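## Task

Pull the dispenser's trigger, which releases one ball from its nose per pull, so that the blue cup gets 1 ball, the red cup 2 and the yellow cup 3; put a lid properly seated on every cup; stack the three lidded cups with blue at the bottom, red in the middle and yellow on top, each cup seated in the lid beneath it; finally return the dispenser to its upright standing position.

## Robot and tools

Robot: two arms, left_arm and right_arm, each with the same five-finger right hand (not mirrored). Bases in the scene frame: left_arm at (-0.061, +0.659, +0.213) m, right_arm at (+0.102, -0.712, +0.213) m. Scene frame: origin at table-top height midway between the arms, +x out over the table, +y toward left_arm, +z up. The arm names do not match image sides.

Hand point: a point fixed to each palm, about 0.05 m in front of it and 0.15 m from the wrist flange. Its +z runs along the straight fingers, +y out of the palm, +x across the palm away from the thumb. Straight fingers extend 0.06-0.07 m past it along +z and sit about 0.06 m behind it along -y. A wrist bracket on the little-finger side can strike things; with fingers level the wrist may hang below the hand point and reach the table first.

The 28-number row (used by execute_actions and move): left_arm dx, dy, dz, rx, ry, rz; left hand thumb_turn, thumb_bend, index, middle, ring, little, force_limit, speed; then the same 14 for right_arm. All values lie in [-1, 1]; both arms must always be filled in. The six pose numbers are an offset, not a pose: counted from that arm's current Hand target (shown in results), along the Hand target's own axes. 1.0 equals 0.6 m of translation or 180 degrees; rx, ry, rz form one rotation vector. Six zeros re-request the existing Hand target. Repeating an offset moves the arm further. The controller clips each commanded orientation to within 32 degrees of the measured one.

Hand numbers are absolute targets, not offsets: -1 open/straight, +1 closed. thumb_turn +1 puts the thumb opposite the fingers (needed to grip objects about 0.035-0.065 m thick, handles down to ~0.025 m). force_limit maps -1..+1 to roughly 0..10 N fingertip force (0..15 N for the two thumb motors). speed rises linearly to full at +0.48 and stays full above. For a gentle grip close at speed -0.94 or slower. There is no 'no change' value: to keep a hand as is, resend its last executed eight numbers (or, before any, its hand_measured plus hand_force_limit and hand_speed). To squeeze harder raise force_limit and send a more-closed target than hand_measured; to loosen send a more-open one.

execute_actions(actions, cameras): actions is a list of actions; each action is a table of up to 15 rows, one per 1/30 s step, and a short table repeats its last row. Every row in an action counts from the Hand target at that action's start. Images are returned only when actions is empty or cameras names them.

move(target, speed, blend, stop_force, zero, blocking, cameras): drives each hand point in a straight line toward an offset from its Hand target; target is one row or up to 15 rows, all counted from the same starting Hand targets. speed in m/s, 0.002-3.2 (default 0.25), one value or one per target; turning is capped at twice that in rad/s. blend in m rounds corners in a list (0 = stop at each). stop_force in N, 4-120, one value for both arms, ends an arm's path when its wrist sensor feels that much push against the motion; it is unreliable when the hand rotates, cannot feel light loose objects, and must be omitted when backing off something. zero (only with stop_force) re-zeroes before the move (default true). blocking=false returns early and cannot combine with stop_force. Moves don't avoid obstacles or the other arm and last at most 10 s. Avoid paths near an arm's own base.

wait(seconds 0-10, cameras) lets the scene run. stop(cameras) brakes a running move. zoom_image(camera, region [x0, y0, x1, y1] in pixels, at most 504 by 504) enlarges part of the newest image of cam_high, cam_low, cam_left_wrist or cam_right_wrist (each 896x504). show_instructions() shows reference pages. zero_wrist_force(arm: left_arm or right_arm) re-zeroes that wrist sensor. finished_scene(scene: the current scene number) ends the scene irrevocably.

Results: per arm, end_effector_position (m), end_effector_quat_wxyz, velocities, Hand target, Joint positions, joint torques, Wrist force/torque (along the hand's own axes, plus the peak since last shown), and hand_measured, hand_stopped_by (moving, target, force, stalled, fault), hand_load_n (positive when pushed open; drops near 0 if a grip is lost). A move adds a 'move:' line: done, off_target, moving, held or fault, plus limits (paced = pose clipped, held = steps withheld). Hand points often settle short of the Hand target; send the missing distance as an offset.

Avoid: arm-to-arm contact or one hand closing on the other's fingers; external force near 150 N or joint torque at its limit (pan/lift 300, elbow 136, wrists 49.1 N m), which freezes the arm for 10 s; pressing past firm contact (arms are stiff); fast impacts; dropping or releasing moving parts; anything falling or being left off the table; excess finger load; overheating from long stretched holds (MOTOR HOT warns; 85 C brakes the arm).

Each tool is called by a JSON object that holds its "name" and its "arguments".

Reference images:

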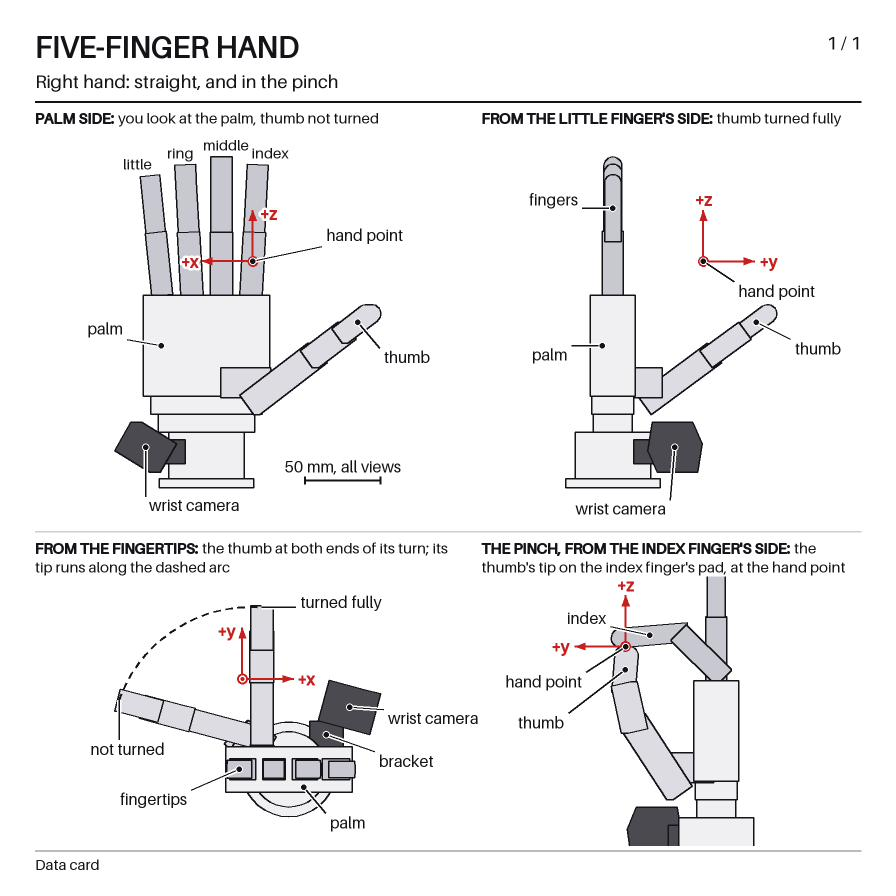

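## Session

{"name": "execute_actions", "arguments": {"actions": []}}

Scene clock: 0.00 s.
left_arm: end_effector_position=(-0.1457, +1.1637, +0.8641) hand_measured=(-1.000, -1.000, -1.000, -1.000, -1.000, -1.000) hand_load_n=(+0.0, +0.0, +0.0, +0.0, +0.0, +0.0) hand_stopped_by=(target, target, target, target, target, target) hand_force_limit=0.00 hand_speed=-0.80 end_effector_quat_wxyz=(-0.042, +0.716, -0.697, +0.003) | right_arm: end_effector_position=(+0.1135, -1.2454, +0.8405) hand_measured=(-1.000, -1.000, -1.000, -1.000, -1.000, -1.000) hand_load_n=(+0.0, +0.5, +0.0, +0.0, +0.0, +0.0) hand_stopped_by=(target, target, target, target, target, target) hand_force_limit=0.00 hand_speed=-0.80 end_effector_quat_wxyz=(-0.019, +0.760, +0.645, -0.081)
Joint positions: left_arm=[1.274 -1.582 1.345 1.737 1.615 -1.899] | right_arm=[-1.969 -1.573 1.366 1.651 1.68 -1.797]
Joint velocities: within noise
Joint torques (N m): no reading
Wrist force (N): no reading
Wrist torque (N m): no reading
Wrist force, peak (N): no reading
Hand target: left_arm -0.1457, +1.1637, +0.8641; -0.042, +0.716, -0.697, +0.003 | right_arm +0.1135, -1.2454, +0.8405; -0.019, +0.760, +0.645, -0.081
camera_calibration:
cam_left_wrist: T_world_to_cam=[[-0.966459, -0.238703, -0.0947498, 0.224903], [-0.253176, 0.8236, 0.507529, -1.43034], [-0.0431128, 0.514494, -0.856409, 0.249636], [0, 0, 0, 1]] pos_world=[-0.134006, 1.10328, 0.96104]
cam_right_wrist: T_world_to_cam=[[0.988018, 0.0393119, -0.149247, 0.0616058], [0.120775, -0.799007, 0.589069, -1.50618], [-0.0960922, -0.600036, -0.794181, 0.0444849], [0, 0, 0, 1]] pos_world=[0.125315, -1.17917, 0.931765]

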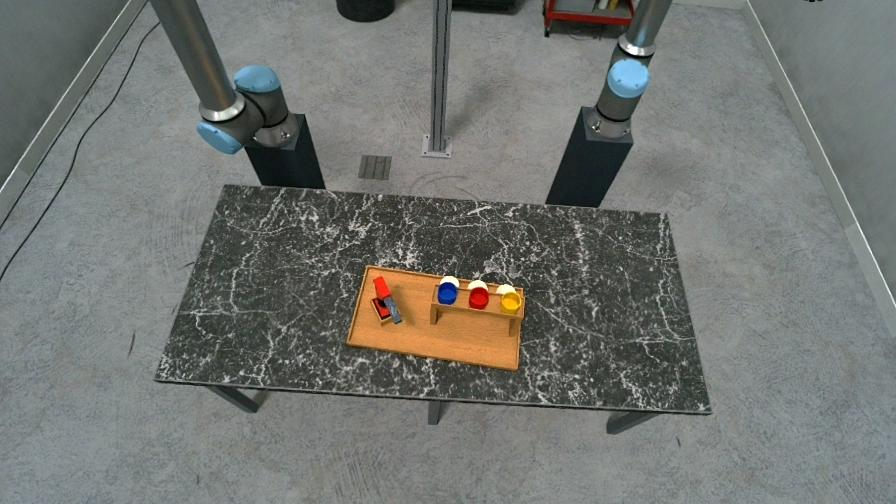

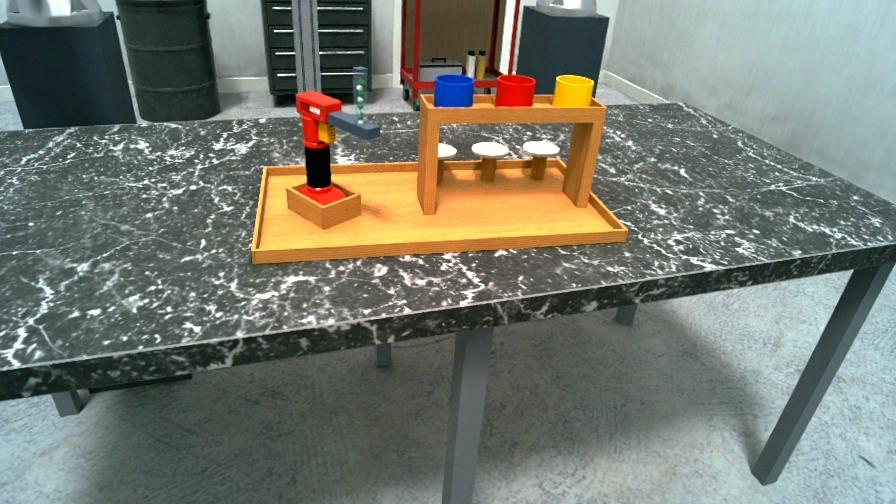

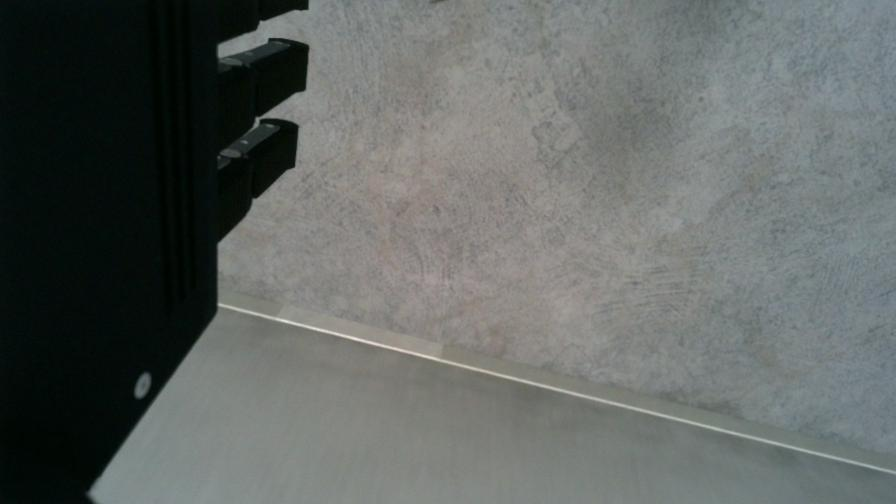

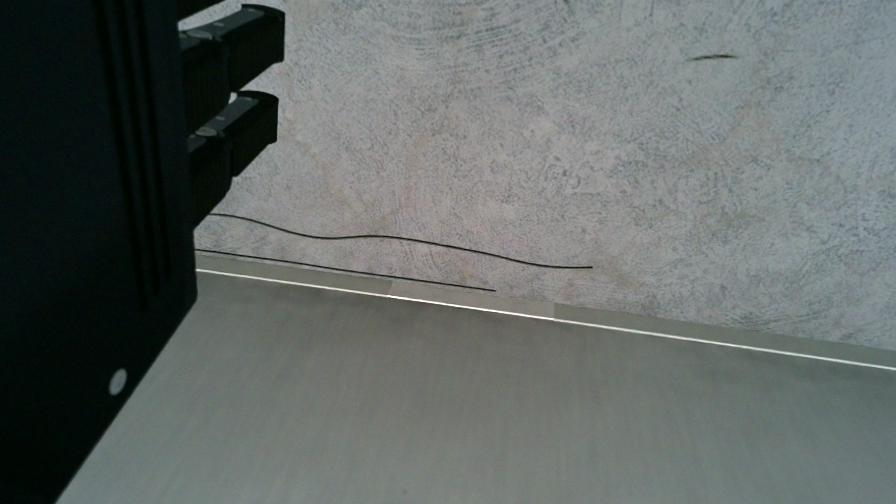

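{"name": "zoom_image", "arguments": {"camera": "cam_high", "region": [420, 265, 540, 335]}}

{"name": "zoom_image", "arguments": {"camera": "cam_high", "region": [345, 260, 425, 350]}}

{"name": "zoom_image", "arguments": {"camera": "cam_low", "region": [410, 60, 630, 240]}}

{"name": "zoom_image", "arguments": {"camera": "cam_low", "region": [270, 60, 400, 240]}}

Scaled by 4.200 from the camera's 896x504 image, which has a finer 1280x720 frame.

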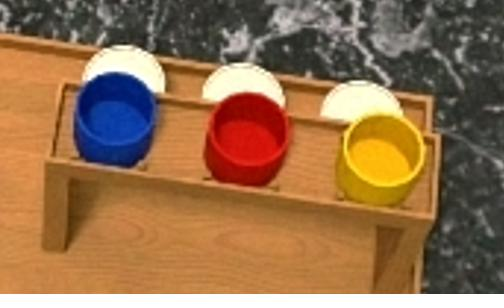

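Scaled by 5.600 from the camera's 896x504 image, which has a finer 1280x720 frame.

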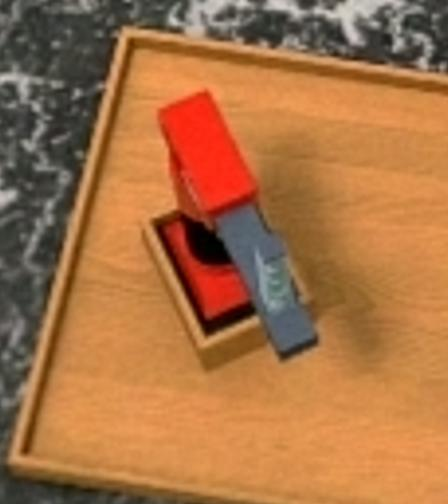

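Scaled by 2.291 from the camera's 896x504 image, which has a finer 1280x720 frame.

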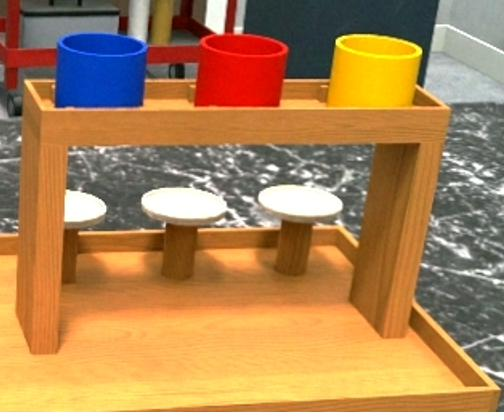

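Scaled by 2.800 from the camera's 896x504 image, which has a finer 1280x720 frame.

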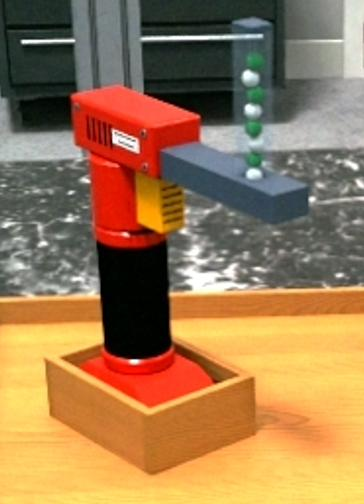

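{"name": "zoom_image", "arguments": {"camera": "cam_high", "region": [365, 290, 405, 330]}}

{"name": "zoom_image", "arguments": {"camera": "cam_high", "region": [340, 260, 420, 340]}}

{"name": "zoom_image", "arguments": {"camera": "cam_low", "region": [280, 170, 370, 235]}}

Scaled by 12.600 from the camera's 896x504 image, which has a finer 1280x720 frame.

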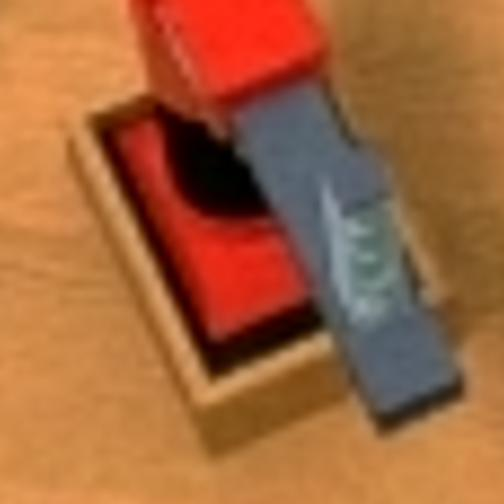

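Scaled by 6.300 from the camera's 896x504 image, which has a finer 1280x720 frame.

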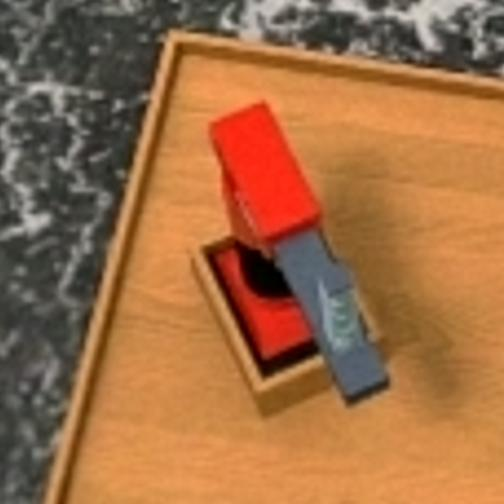

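Scaled by 5.600 from the camera's 896x504 image, which has a finer 1280x720 frame.

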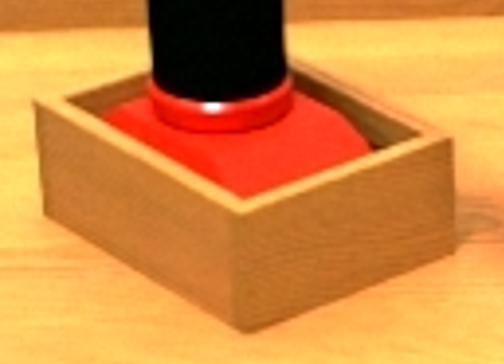

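{"name": "move", "arguments": {"target": [[0.157,-0.458,0.158,0.0712,0.0080,0.2395,-1,-1,-1,-1,-1,-1,0,-0.8,0.2892,0.6533,0.0358,-0.0235,-0.0318,-0.2350,1,-1,-1,-1,-1,-1,0,-0.3],[0.314,-0.9163,0.3166,0.1423,0.0161,0.4791,-1,-1,-1,-1,-1,-1,0,-0.8,0.9555,0.9062,0.1548,-0.1705,-0.1977,-0.4510,1,-1,-1,-1,-1,-1,0,-0.3]], "speed": 0.35, "blend": 0.05}}

Scene clock: 21.20 s.
left_arm: end_effector_position=(+0.4201, +1.0003, +0.7002) hand_measured=(-1.000, -1.000, -1.000, -1.000, -1.000, -1.000) hand_load_n=(+0.0, +0.0, +0.0, -0.5, +0.0, +0.0) hand_stopped_by=(target, target, target, target, target, target) hand_force_limit=0.00 hand_speed=-0.80 end_effector_quat_wxyz=(+0.160, -0.026, +0.978, -0.131) | right_arm: end_effector_position=(+0.7200, -0.7805, +0.6200) hand_measured=(+1.000, -1.000, -1.000, -1.000, -1.000, -1.000) hand_load_n=(+0.0, +0.0, +0.0, +0.0, +0.0, +0.0) hand_stopped_by=(target, target, target, target, target, target) hand_force_limit=0.00 hand_speed=-0.30 end_effector_quat_wxyz=(+0.296, +0.094, +0.945, -0.100)
Joint positions: left_arm=[0.407 -1.537 1.59 1.306 1.932 -1.258] | right_arm=[-0.554 -1.673 1.862 0.75 1.503 -1.889]
Joint torques (N m): left_arm=[-9.09 -28.02 -44.79 1.06 3.78 2.85] | right_arm=[14.31 -14.65 -30.27 -0.9 2.42 4.35]
Wrist force (N): left_arm=[-0.8 -0.4 0.2] | right_arm=[0.2 0.5 -0.1]
Wrist torque (N m): left_arm=[0.00 0.09 0.00] | right_arm=[0.00 0.09 -0.13]
Wrist force, peak (N): left_arm=[-1.5 -0.6 1.0] | right_arm=[0.3 2.0 0.2]
Hand target: left_arm +0.4202, +1.0003, +0.7002; +0.160, -0.026, +0.978, -0.131 | right_arm +0.7201, -0.7804, +0.6200; +0.296, +0.094, +0.945, -0.100
Off the commanded pose: left_arm 0.000 m, 0 deg | right_arm 0.000 m, 0 deg.
move: done

{"name": "move", "arguments": {"target": [-0.4849,-0.2260,0.8435,0.1521,0.0203,0.4993,-1,-1,-1,-1,-1,-1,0,-0.8,0.5254,0.8931,0.1364,-0.2447,-0.3023,-0.0780,1,-1,-1,-1,-1,-1,0,-0.3], "speed": 0.35, "cameras": ["all"]}}

{"name": "zoom_image", "arguments": {"camera": "cam_right_wrist", "region": [400, 0, 896, 480]}}

Scene clock: 28.10 s.
left_arm: end_effector_position=(+0.8588, +0.7712, +0.3623) hand_measured=(-1.000, -1.000, -1.000, -1.000, -1.000, -1.000) hand_load_n=(+0.0, -0.5, +0.0, +0.0, +0.0, +0.0) hand_stopped_by=(target, target, target, target, target, target) hand_force_limit=0.00 hand_speed=-0.80 end_effector_quat_wxyz=(+0.178, +0.704, +0.662, -0.186) | right_arm: end_effector_position=(+0.6368, -0.2472, +0.3007) hand_measured=(+1.000, -1.000, -1.000, -1.000, -1.000, -1.000) hand_load_n=(-0.5, +0.0, +0.0, +0.0, +0.0, +0.0) hand_stopped_by=(target, target, target, target, target, target) hand_force_limit=0.00 hand_speed=-0.30 end_effector_quat_wxyz=(+0.683, -0.183, +0.683, +0.184)
Joint positions: left_arm=[0.117 -0.668 1.037 1.297 2.084 0.202] | right_arm=[0.27 -1.12 2.458 -1.338 1.332 -1.57]
Joint torques (N m): left_arm=[-13.6 -91.29 -41.58 7.46 -1.19 3.34] | right_arm=[15.7 -32.73 -18.13 -4.61 2.4 4.24]
Wrist force (N): left_arm=[-1.2 0.3 0.1] | right_arm=[-0.6 0.4 -0.2]
Wrist torque (N m): left_arm=[0.01 0.14 -0.09] | right_arm=[0.00 0.31 -0.12]
Wrist force, peak (N): left_arm=[-1.3 1.5 1.2] | right_arm=[0.3 1.4 -0.6]
Hand target: left_arm +0.8589, +0.7712, +0.3622; +0.178, +0.704, +0.662, -0.186 | right_arm +0.6368, -0.2471, +0.3007; +0.683, -0.183, +0.683, +0.184
Off the commanded pose: left_arm 0.000 m, 0 deg | right_arm 0.000 m, 0 deg.
move: done
camera_calibration:
cam_left_wrist: T_world_to_cam=[[0.985819, 0.116641, -0.120645, -0.8867], [0.16394, -0.515897, 0.840817, -0.0440557], [0.0358329, -0.848672, -0.527704, 0.929536], [0, 0, 0, 1]] pos_world=[0.848041, 0.869568, 0.420586]
cam_right_wrist: T_world_to_cam=[[-0.49117, 0.846229, -0.206516, 0.583404], [-0.553295, -0.11998, 0.824299, 0.0725822], [0.672768, 0.519136, 0.527145, -0.345204], [0, 0, 0, 1]] pos_world=[0.558952, -0.305777, 0.242626]

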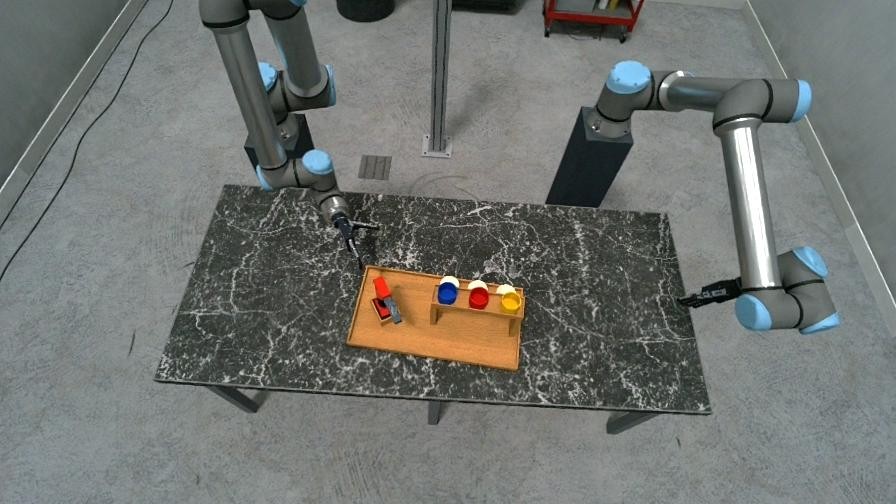

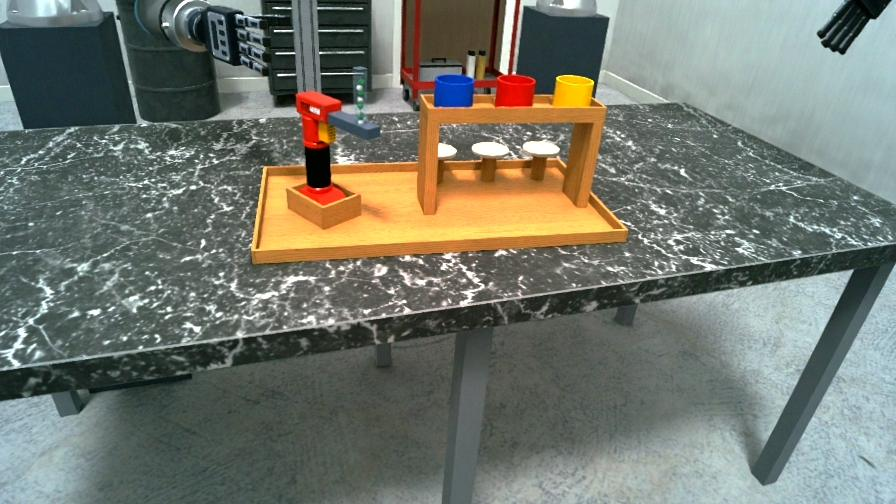

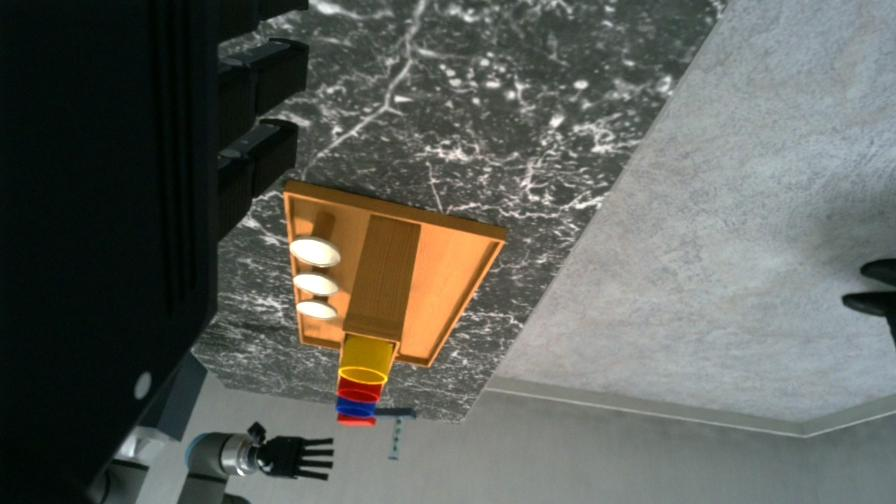

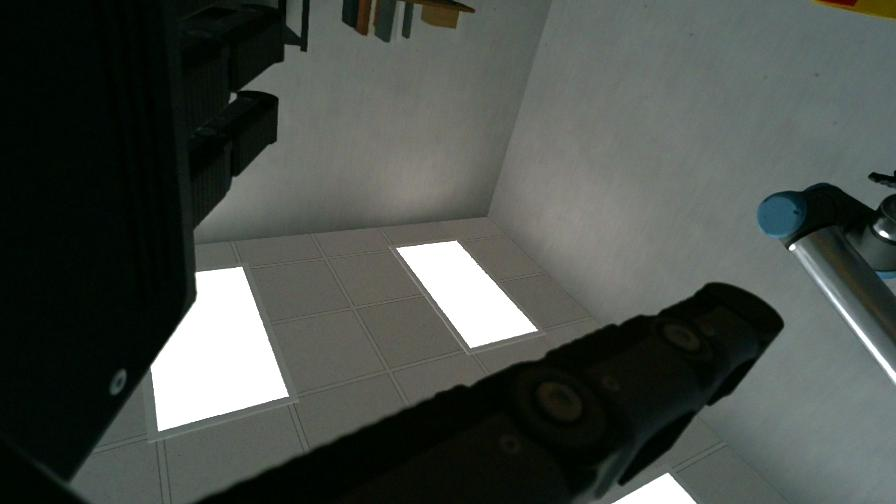

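Scaled by 1.016 from the camera's 896x504 image, which has a finer 1280x720 frame.

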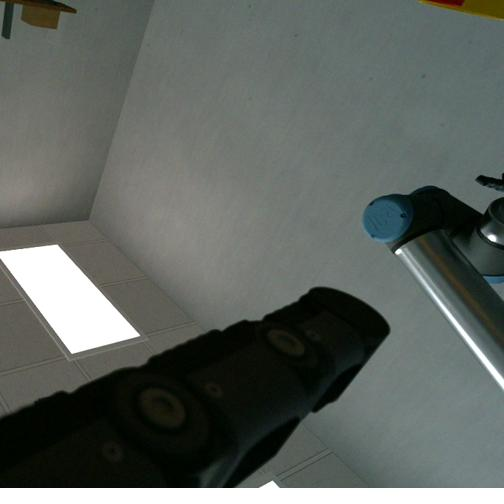

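{"name": "move", "arguments": {"target": [0,0,0,0,0,0,-1,-1,-1,-1,-1,-1,0,-0.8,0.2467,0,0,0,0,0,1,-1,-1,-1,-1,-1,0,-0.3], "speed": 0.15, "cameras": ["all"]}}

{"name": "zoom_image", "arguments": {"camera": "cam_low", "region": [190, 80, 390, 240]}}

{"name": "zoom_image", "arguments": {"camera": "cam_high", "region": [320, 240, 420, 340]}}

{"name": "zoom_image", "arguments": {"camera": "cam_left_wrist", "region": [240, 360, 440, 460]}}

Scene clock: 30.80 s.
left_arm: end_effector_position=(+0.8589, +0.7712, +0.3622) hand_measured=(-1.000, -1.000, -1.000, -1.000, -1.000, -1.000) hand_load_n=(+0.0, +0.0, +0.0, +0.0, +0.0, +0.0) hand_stopped_by=(target, target, target, target, target, target) hand_force_limit=0.00 hand_speed=-0.80 end_effector_quat_wxyz=(+0.178, +0.704, +0.662, -0.186) | right_arm: end_effector_position=(+0.6368, -0.2470, +0.1528) hand_measured=(+1.000, -1.000, -1.000, -1.000, -1.000, -1.000) hand_load_n=(+0.0, +0.0, +0.0, +0.0, +0.0, +0.0) hand_stopped_by=(target, target, target, target, target, target) hand_force_limit=0.00 hand_speed=-0.30 end_effector_quat_wxyz=(+0.683, -0.183, +0.683, +0.184)
Joint positions: left_arm=[0.117 -0.667 1.037 1.297 2.084 0.202] | right_arm=[0.271 -0.749 2.407 -1.659 1.332 -1.57]
Joint torques (N m): left_arm=[-10.9 -93.42 -40.91 7.51 -1.68 3.27] | right_arm=[14.64 -46.16 -5.42 -4.89 2.5 4.31]
Wrist force (N): left_arm=[-1.2 0.6 0.3] | right_arm=[0.2 -0.1 -0.3]
Wrist torque (N m): left_arm=[0.05 0.14 -0.07] | right_arm=[-0.08 0.21 -0.06]
Wrist force, peak (N): left_arm=[-1.5 0.6 0.5] | right_arm=[-1.4 0.4 -0.5]
Hand target: left_arm +0.8589, +0.7712, +0.3622; +0.178, +0.704, +0.662, -0.186 | right_arm +0.6369, -0.2470, +0.1527; +0.683, -0.183, +0.683, +0.184
Off the commanded pose: left_arm 0.000 m, 0 deg | right_arm 0.000 m, 0 deg.
move: done
camera_calibration:
cam_left_wrist: T_world_to_cam=[[0.985843, 0.116402, -0.120678, -0.886611], [0.163838, -0.515822, 0.840883, -0.0439945], [0.0356322, -0.848751, -0.527591, 0.929671], [0, 0, 0, 1]] pos_world=[0.848141, 0.869569, 0.420486]
cam_right_wrist: T_world_to_cam=[[-0.491184, 0.846223, -0.206508, 0.552696], [-0.553436, -0.120107, 0.824186, 0.194571], [0.672642, 0.519116, 0.527325, -0.267296], [0, 0, 0, 1]] pos_world=[0.558952, -0.305577, 0.0947255]

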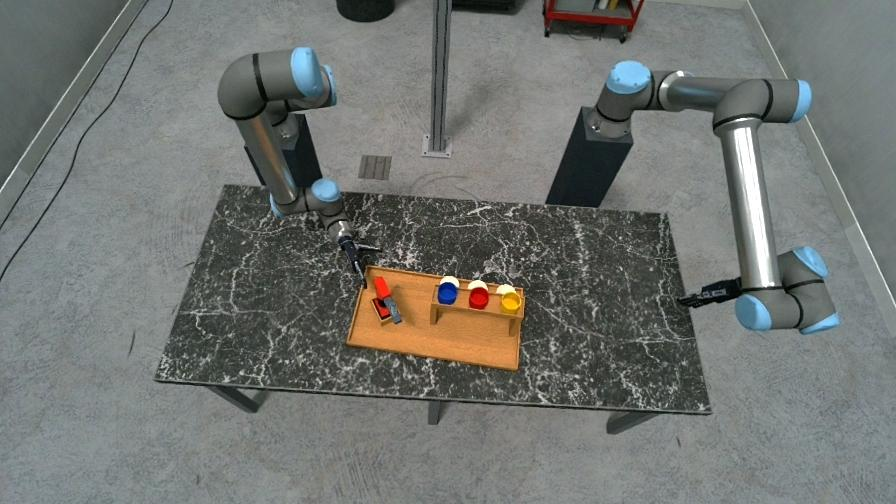

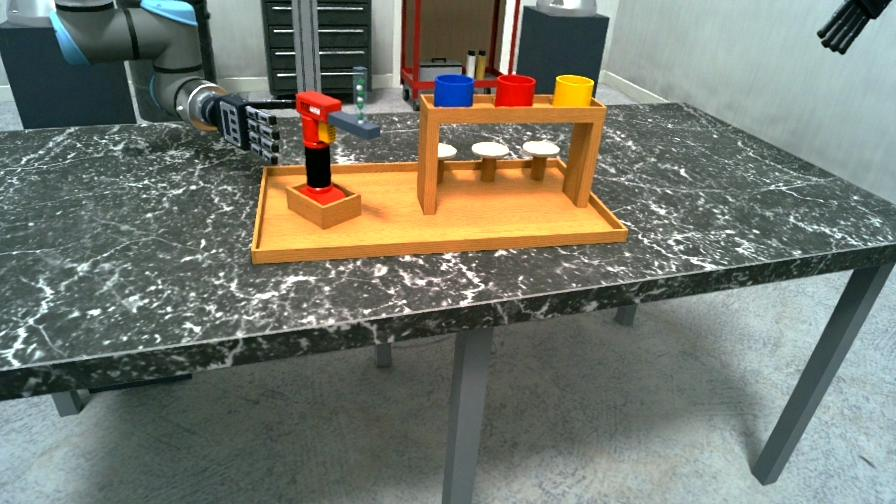

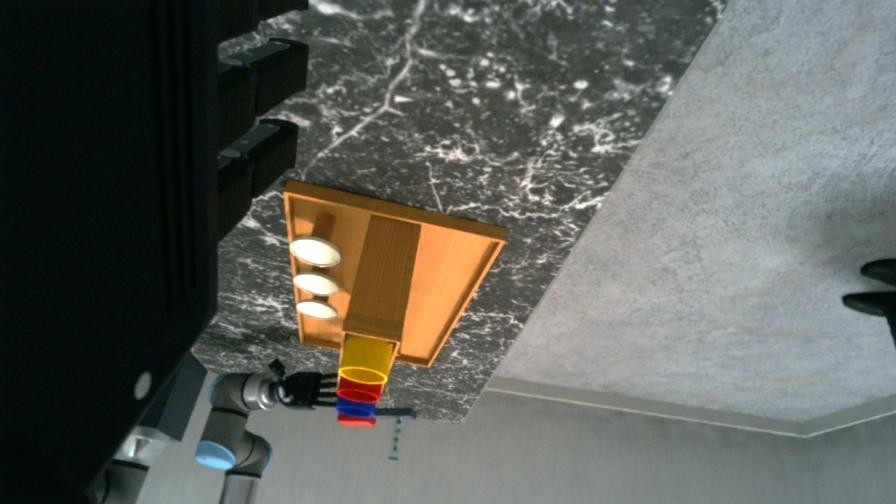

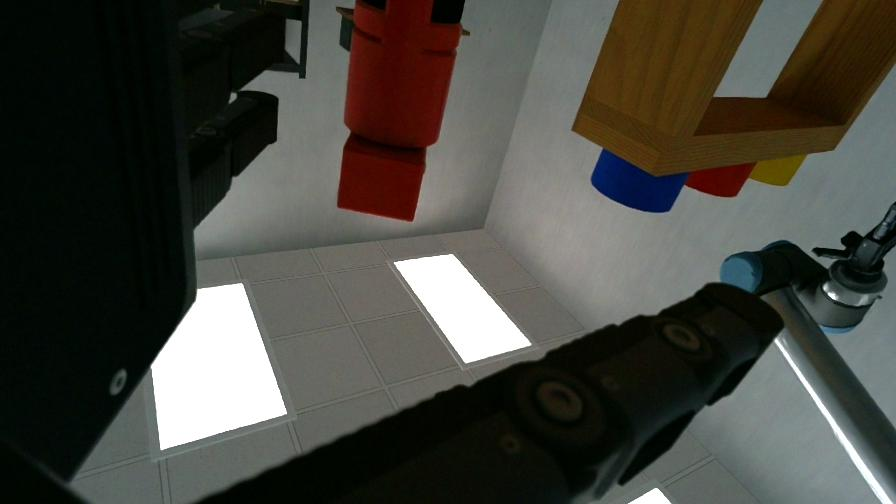

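Scaled by 2.520 from the camera's 896x504 image, which has a finer 1280x720 frame.

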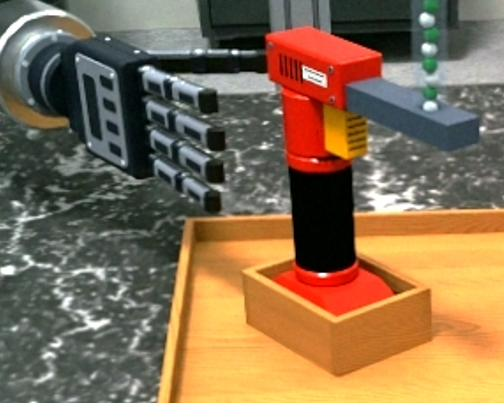

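Scaled by 5.040 from the camera's 896x504 image, which has a finer 1280x720 frame.

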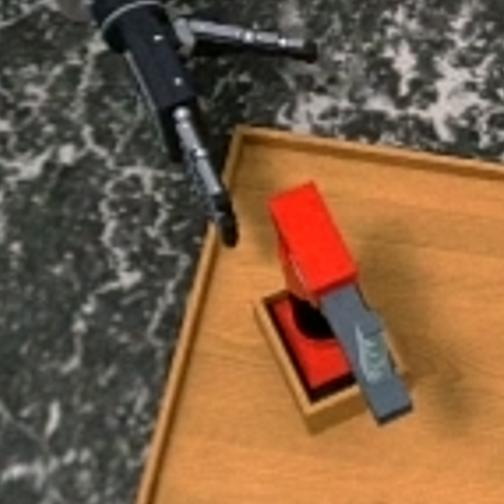

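Scaled by 2.520 from the camera's 896x504 image, which has a finer 1280x720 frame.

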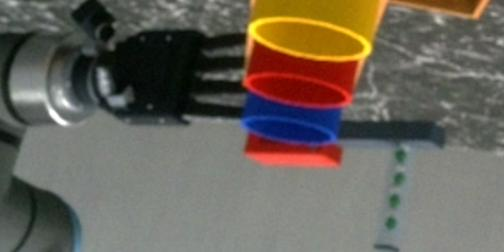

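{"name": "move", "arguments": {"target": [0,0,0,0,0,0,-1,-1,-1,-1,-1,-1,0,-0.8,0,-0.003,0.15,0,0,0,1,-1,-1,-1,-1,-1,0,-0.3], "speed": 0.08, "stop_force": 6, "cameras": ["all"]}}

{"name": "zoom_image", "arguments": {"camera": "cam_low", "region": [230, 80, 390, 210]}}

{"name": "zoom_image", "arguments": {"camera": "cam_high", "region": [335, 250, 415, 330]}}

Scene clock: 36.23 s.
left_arm: end_effector_position=(+0.8589, +0.7712, +0.3622) hand_measured=(-1.000, -1.000, -1.000, -1.000, -1.000, -1.000) hand_load_n=(+0.0, +0.0, +0.0, +0.0, +0.0, +0.0) hand_stopped_by=(target, target, target, target, target, target) hand_force_limit=0.00 hand_speed=-0.80 end_effector_quat_wxyz=(+0.178, +0.704, +0.662, -0.186) | right_arm: end_effector_position=(+0.7157, -0.2035, +0.1527) hand_measured=(+1.000, -1.000, -1.000, -1.000, -1.000, -1.000) hand_load_n=(+0.0, +0.0, +0.0, +0.0, +0.0, +0.0) hand_stopped_by=(target, target, target, target, target, target) hand_force_limit=0.00 hand_speed=-0.30 end_effector_quat_wxyz=(+0.683, -0.183, +0.683, +0.184)
Joint positions: left_arm=[0.117 -0.667 1.037 1.297 2.084 0.202] | right_arm=[0.311 -0.749 2.24 -1.492 1.372 -1.57]
Joint torques (N m): left_arm=[-6.06 -94.38 -41.53 7.14 -1 3.08] | right_arm=[14.85 -49.62 -12.5 0.18 2.32 -3.44]
Wrist force (N): left_arm=[-1.2 0.4 0.4] | right_arm=[-0.1 0.2 -0.3]
Wrist torque (N m): left_arm=[0.02 0.14 -0.08] | right_arm=[-0.09 0.26 -0.09]
Wrist force, peak (N): left_arm=[-1.6 0.7 0.5] | right_arm=[0.4 -1.0 -0.1]
Hand target: left_arm +0.8589, +0.7712, +0.3622; +0.178, +0.704, +0.662, -0.186 | right_arm +0.7157, -0.2035, +0.1527; +0.683, -0.183, +0.683, +0.184
Off the commanded pose: left_arm 0.000 m, 0 deg | right_arm 0.000 m, 0 deg.
move: done
camera_calibration:
cam_left_wrist: T_world_to_cam=[[0.985843, 0.116402, -0.120678, -0.886611], [0.163838, -0.515822, 0.840883, -0.0439945], [0.0356322, -0.848751, -0.527591, 0.929671], [0, 0, 0, 1]] pos_world=[0.848141, 0.869569, 0.420486]
cam_right_wrist: T_world_to_cam=[[-0.491127, 0.846266, -0.206463, 0.55459], [-0.553444, -0.120114, 0.82418, 0.243548], [0.672677, 0.519043, 0.527352, -0.34294], [0, 0, 0, 1]] pos_world=[0.637852, -0.262077, 0.0946255]

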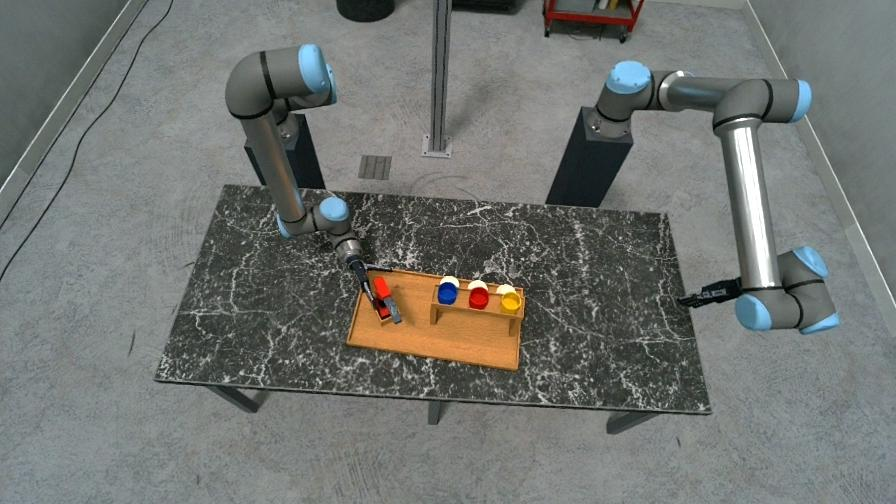

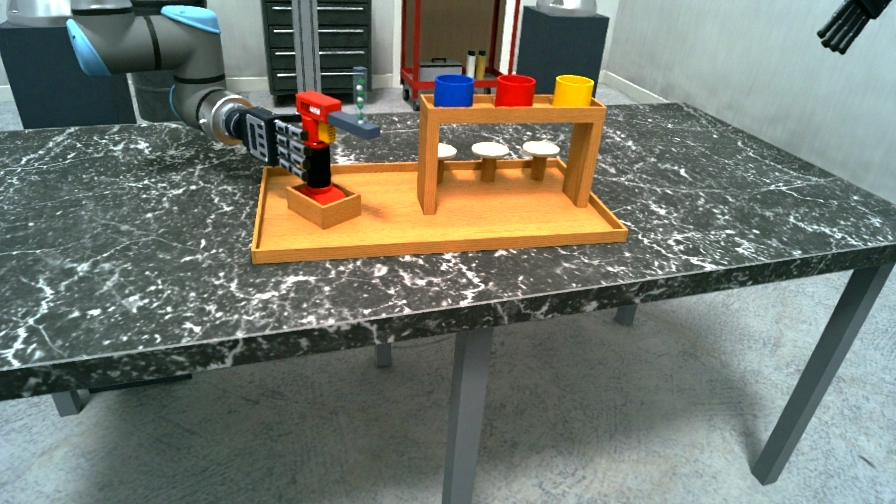

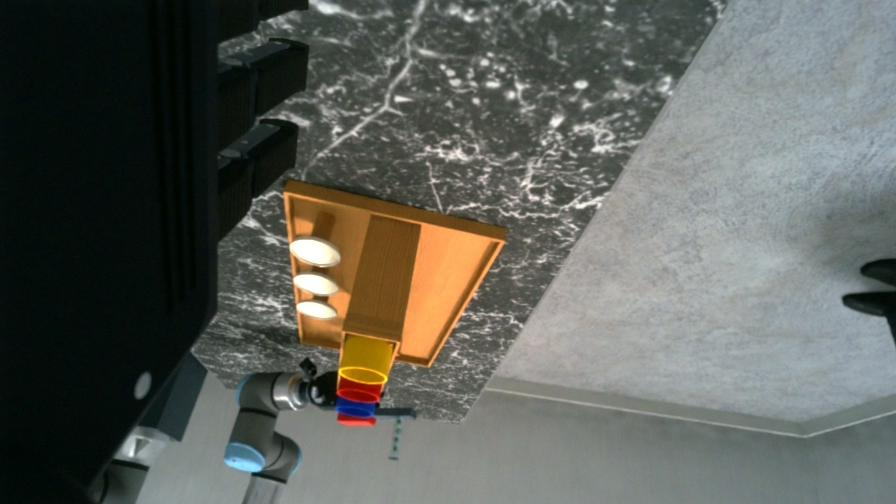

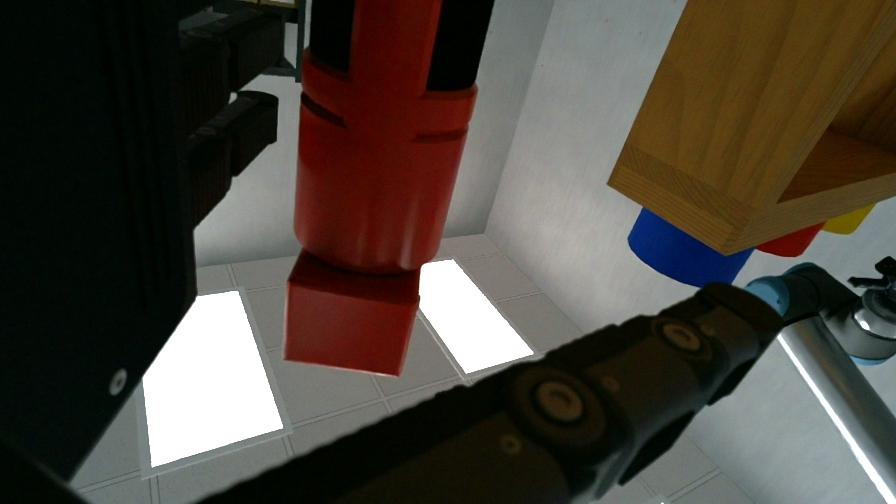

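Scaled by 3.150 from the camera's 896x504 image, which has a finer 1280x720 frame.

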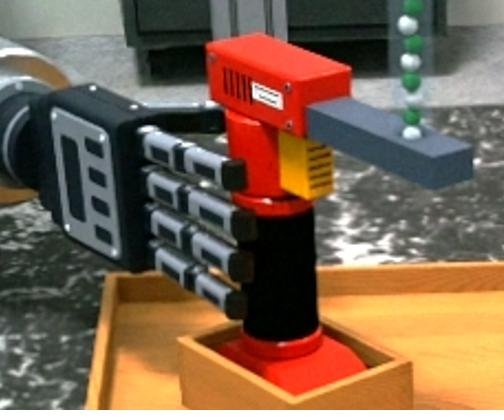

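Scaled by 6.300 from the camera's 896x504 image, which has a finer 1280x720 frame.

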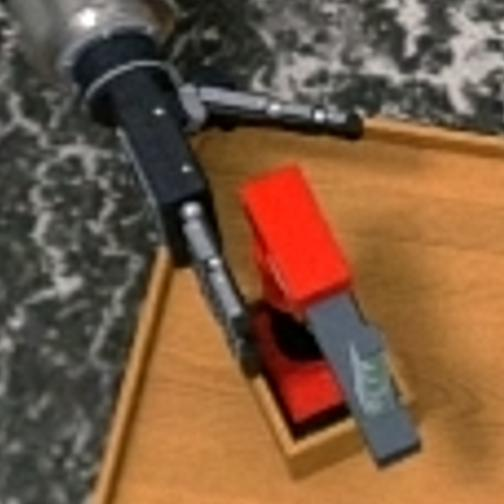

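{"name": "move", "arguments": {"target": [0,0,0,0,0,0,-1,-1,-1,-1,-1,-1,0,-0.8,0,0,0.125,0,0,0,1,-1,-1,-1,-1,-1,0,-0.3], "speed": 0.05, "stop_force": 6, "cameras": ["all"]}}

{"name": "zoom_image", "arguments": {"camera": "cam_low", "region": [230, 80, 390, 210]}}

{"name": "zoom_image", "arguments": {"camera": "cam_high", "region": [335, 250, 415, 330]}}

Scene clock: 40.00 s.
left_arm: end_effector_position=(+0.8589, +0.7712, +0.3622) hand_measured=(-1.000, -1.000, -1.000, -1.000, -1.000, -1.000) hand_load_n=(+0.0, +0.0, +0.0, +0.0, +0.0, +0.0) hand_stopped_by=(target, target, target, target, target, target) hand_force_limit=0.00 hand_speed=-0.80 end_effector_quat_wxyz=(+0.178, +0.704, +0.662, -0.186) | right_arm: end_effector_position=(+0.7806, -0.1660, +0.1528) hand_measured=(+1.000, -1.000, -1.000, -1.000, -1.000, -1.000) hand_load_n=(-0.5, +0.0, +0.0, +0.0, +0.0, +0.0) hand_stopped_by=(target, target, target, target, target, target) hand_force_limit=0.00 hand_speed=-0.30 end_effector_quat_wxyz=(+0.683, -0.183, +0.683, +0.184)
Joint positions: left_arm=[0.117 -0.667 1.037 1.297 2.084 0.202] | right_arm=[0.337 -0.727 2.096 -1.369 1.398 -1.57]
Joint torques (N m): left_arm=[-2.5 -95.74 -40.23 7.33 -1.33 3.2] | right_arm=[14.59 -57.09 -17.21 0.25 2.49 -3.17]
Wrist force (N): left_arm=[-1.2 0.3 0.4] | right_arm=[-0.6 0.4 -0.5]
Wrist torque (N m): left_arm=[0.01 0.14 -0.08] | right_arm=[-0.01 0.35 -0.15]
Wrist force, peak (N): left_arm=[-1.6 0.6 0.1] | right_arm=[-1.0 0.3 0.5]
Hand target: left_arm +0.8589, +0.7712, +0.3622; +0.178, +0.704, +0.662, -0.186 | right_arm +0.7806, -0.1660, +0.1528; +0.683, -0.183, +0.683, +0.184
Off the commanded pose: left_arm 0.000 m, 0 deg | right_arm 0.000 m, 0 deg.
move: done
camera_calibration:
cam_left_wrist: T_world_to_cam=[[0.985843, 0.116402, -0.120678, -0.886611], [0.163838, -0.515822, 0.840883, -0.0439945], [0.0356322, -0.848751, -0.527591, 0.929671], [0, 0, 0, 1]] pos_world=[0.848141, 0.869569, 0.420486]
cam_right_wrist: T_world_to_cam=[[-0.491127, 0.846266, -0.206463, 0.55475], [-0.553444, -0.120114, 0.82418, 0.283888], [0.672677, 0.519043, 0.527352, -0.406114], [0, 0, 0, 1]] pos_world=[0.702752, -0.224577, 0.0947255]

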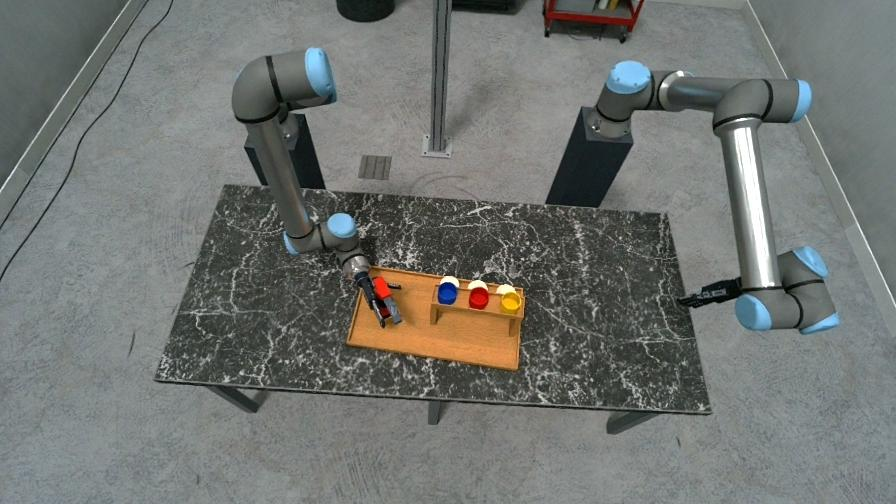

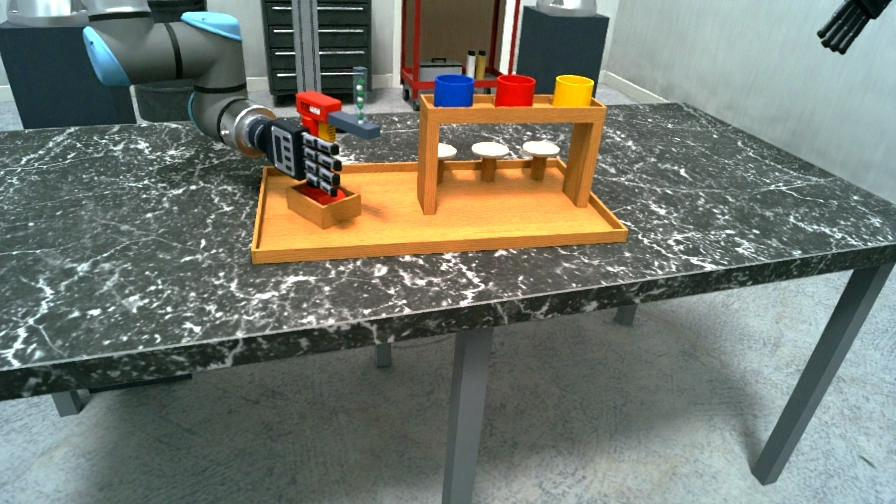

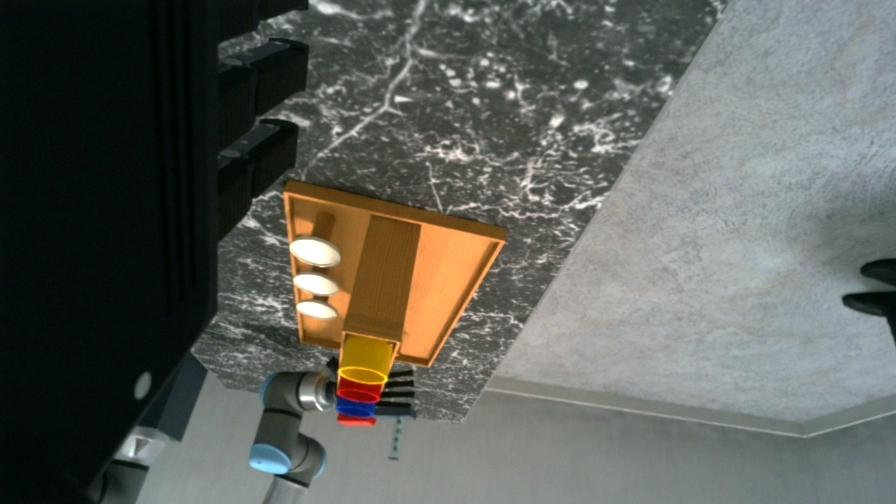

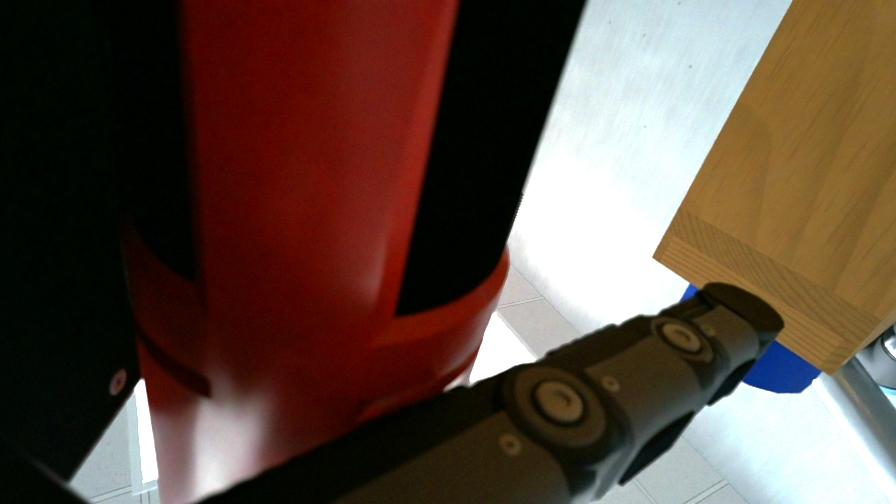

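Scaled by 3.150 from the camera's 896x504 image, which has a finer 1280x720 frame.

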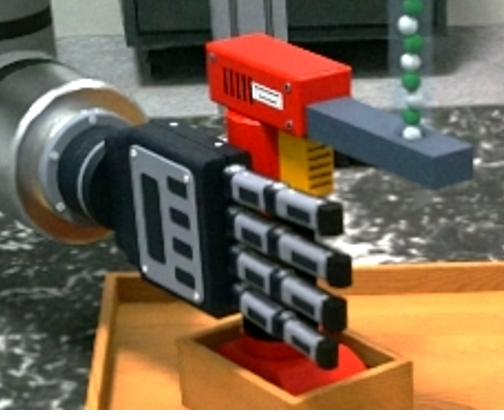

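Scaled by 6.300 from the camera's 896x504 image, which has a finer 1280x720 frame.

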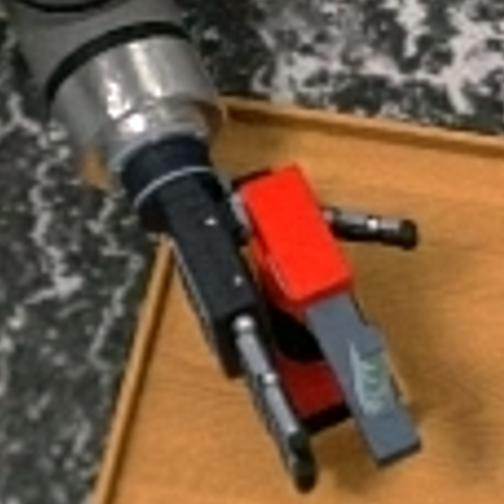

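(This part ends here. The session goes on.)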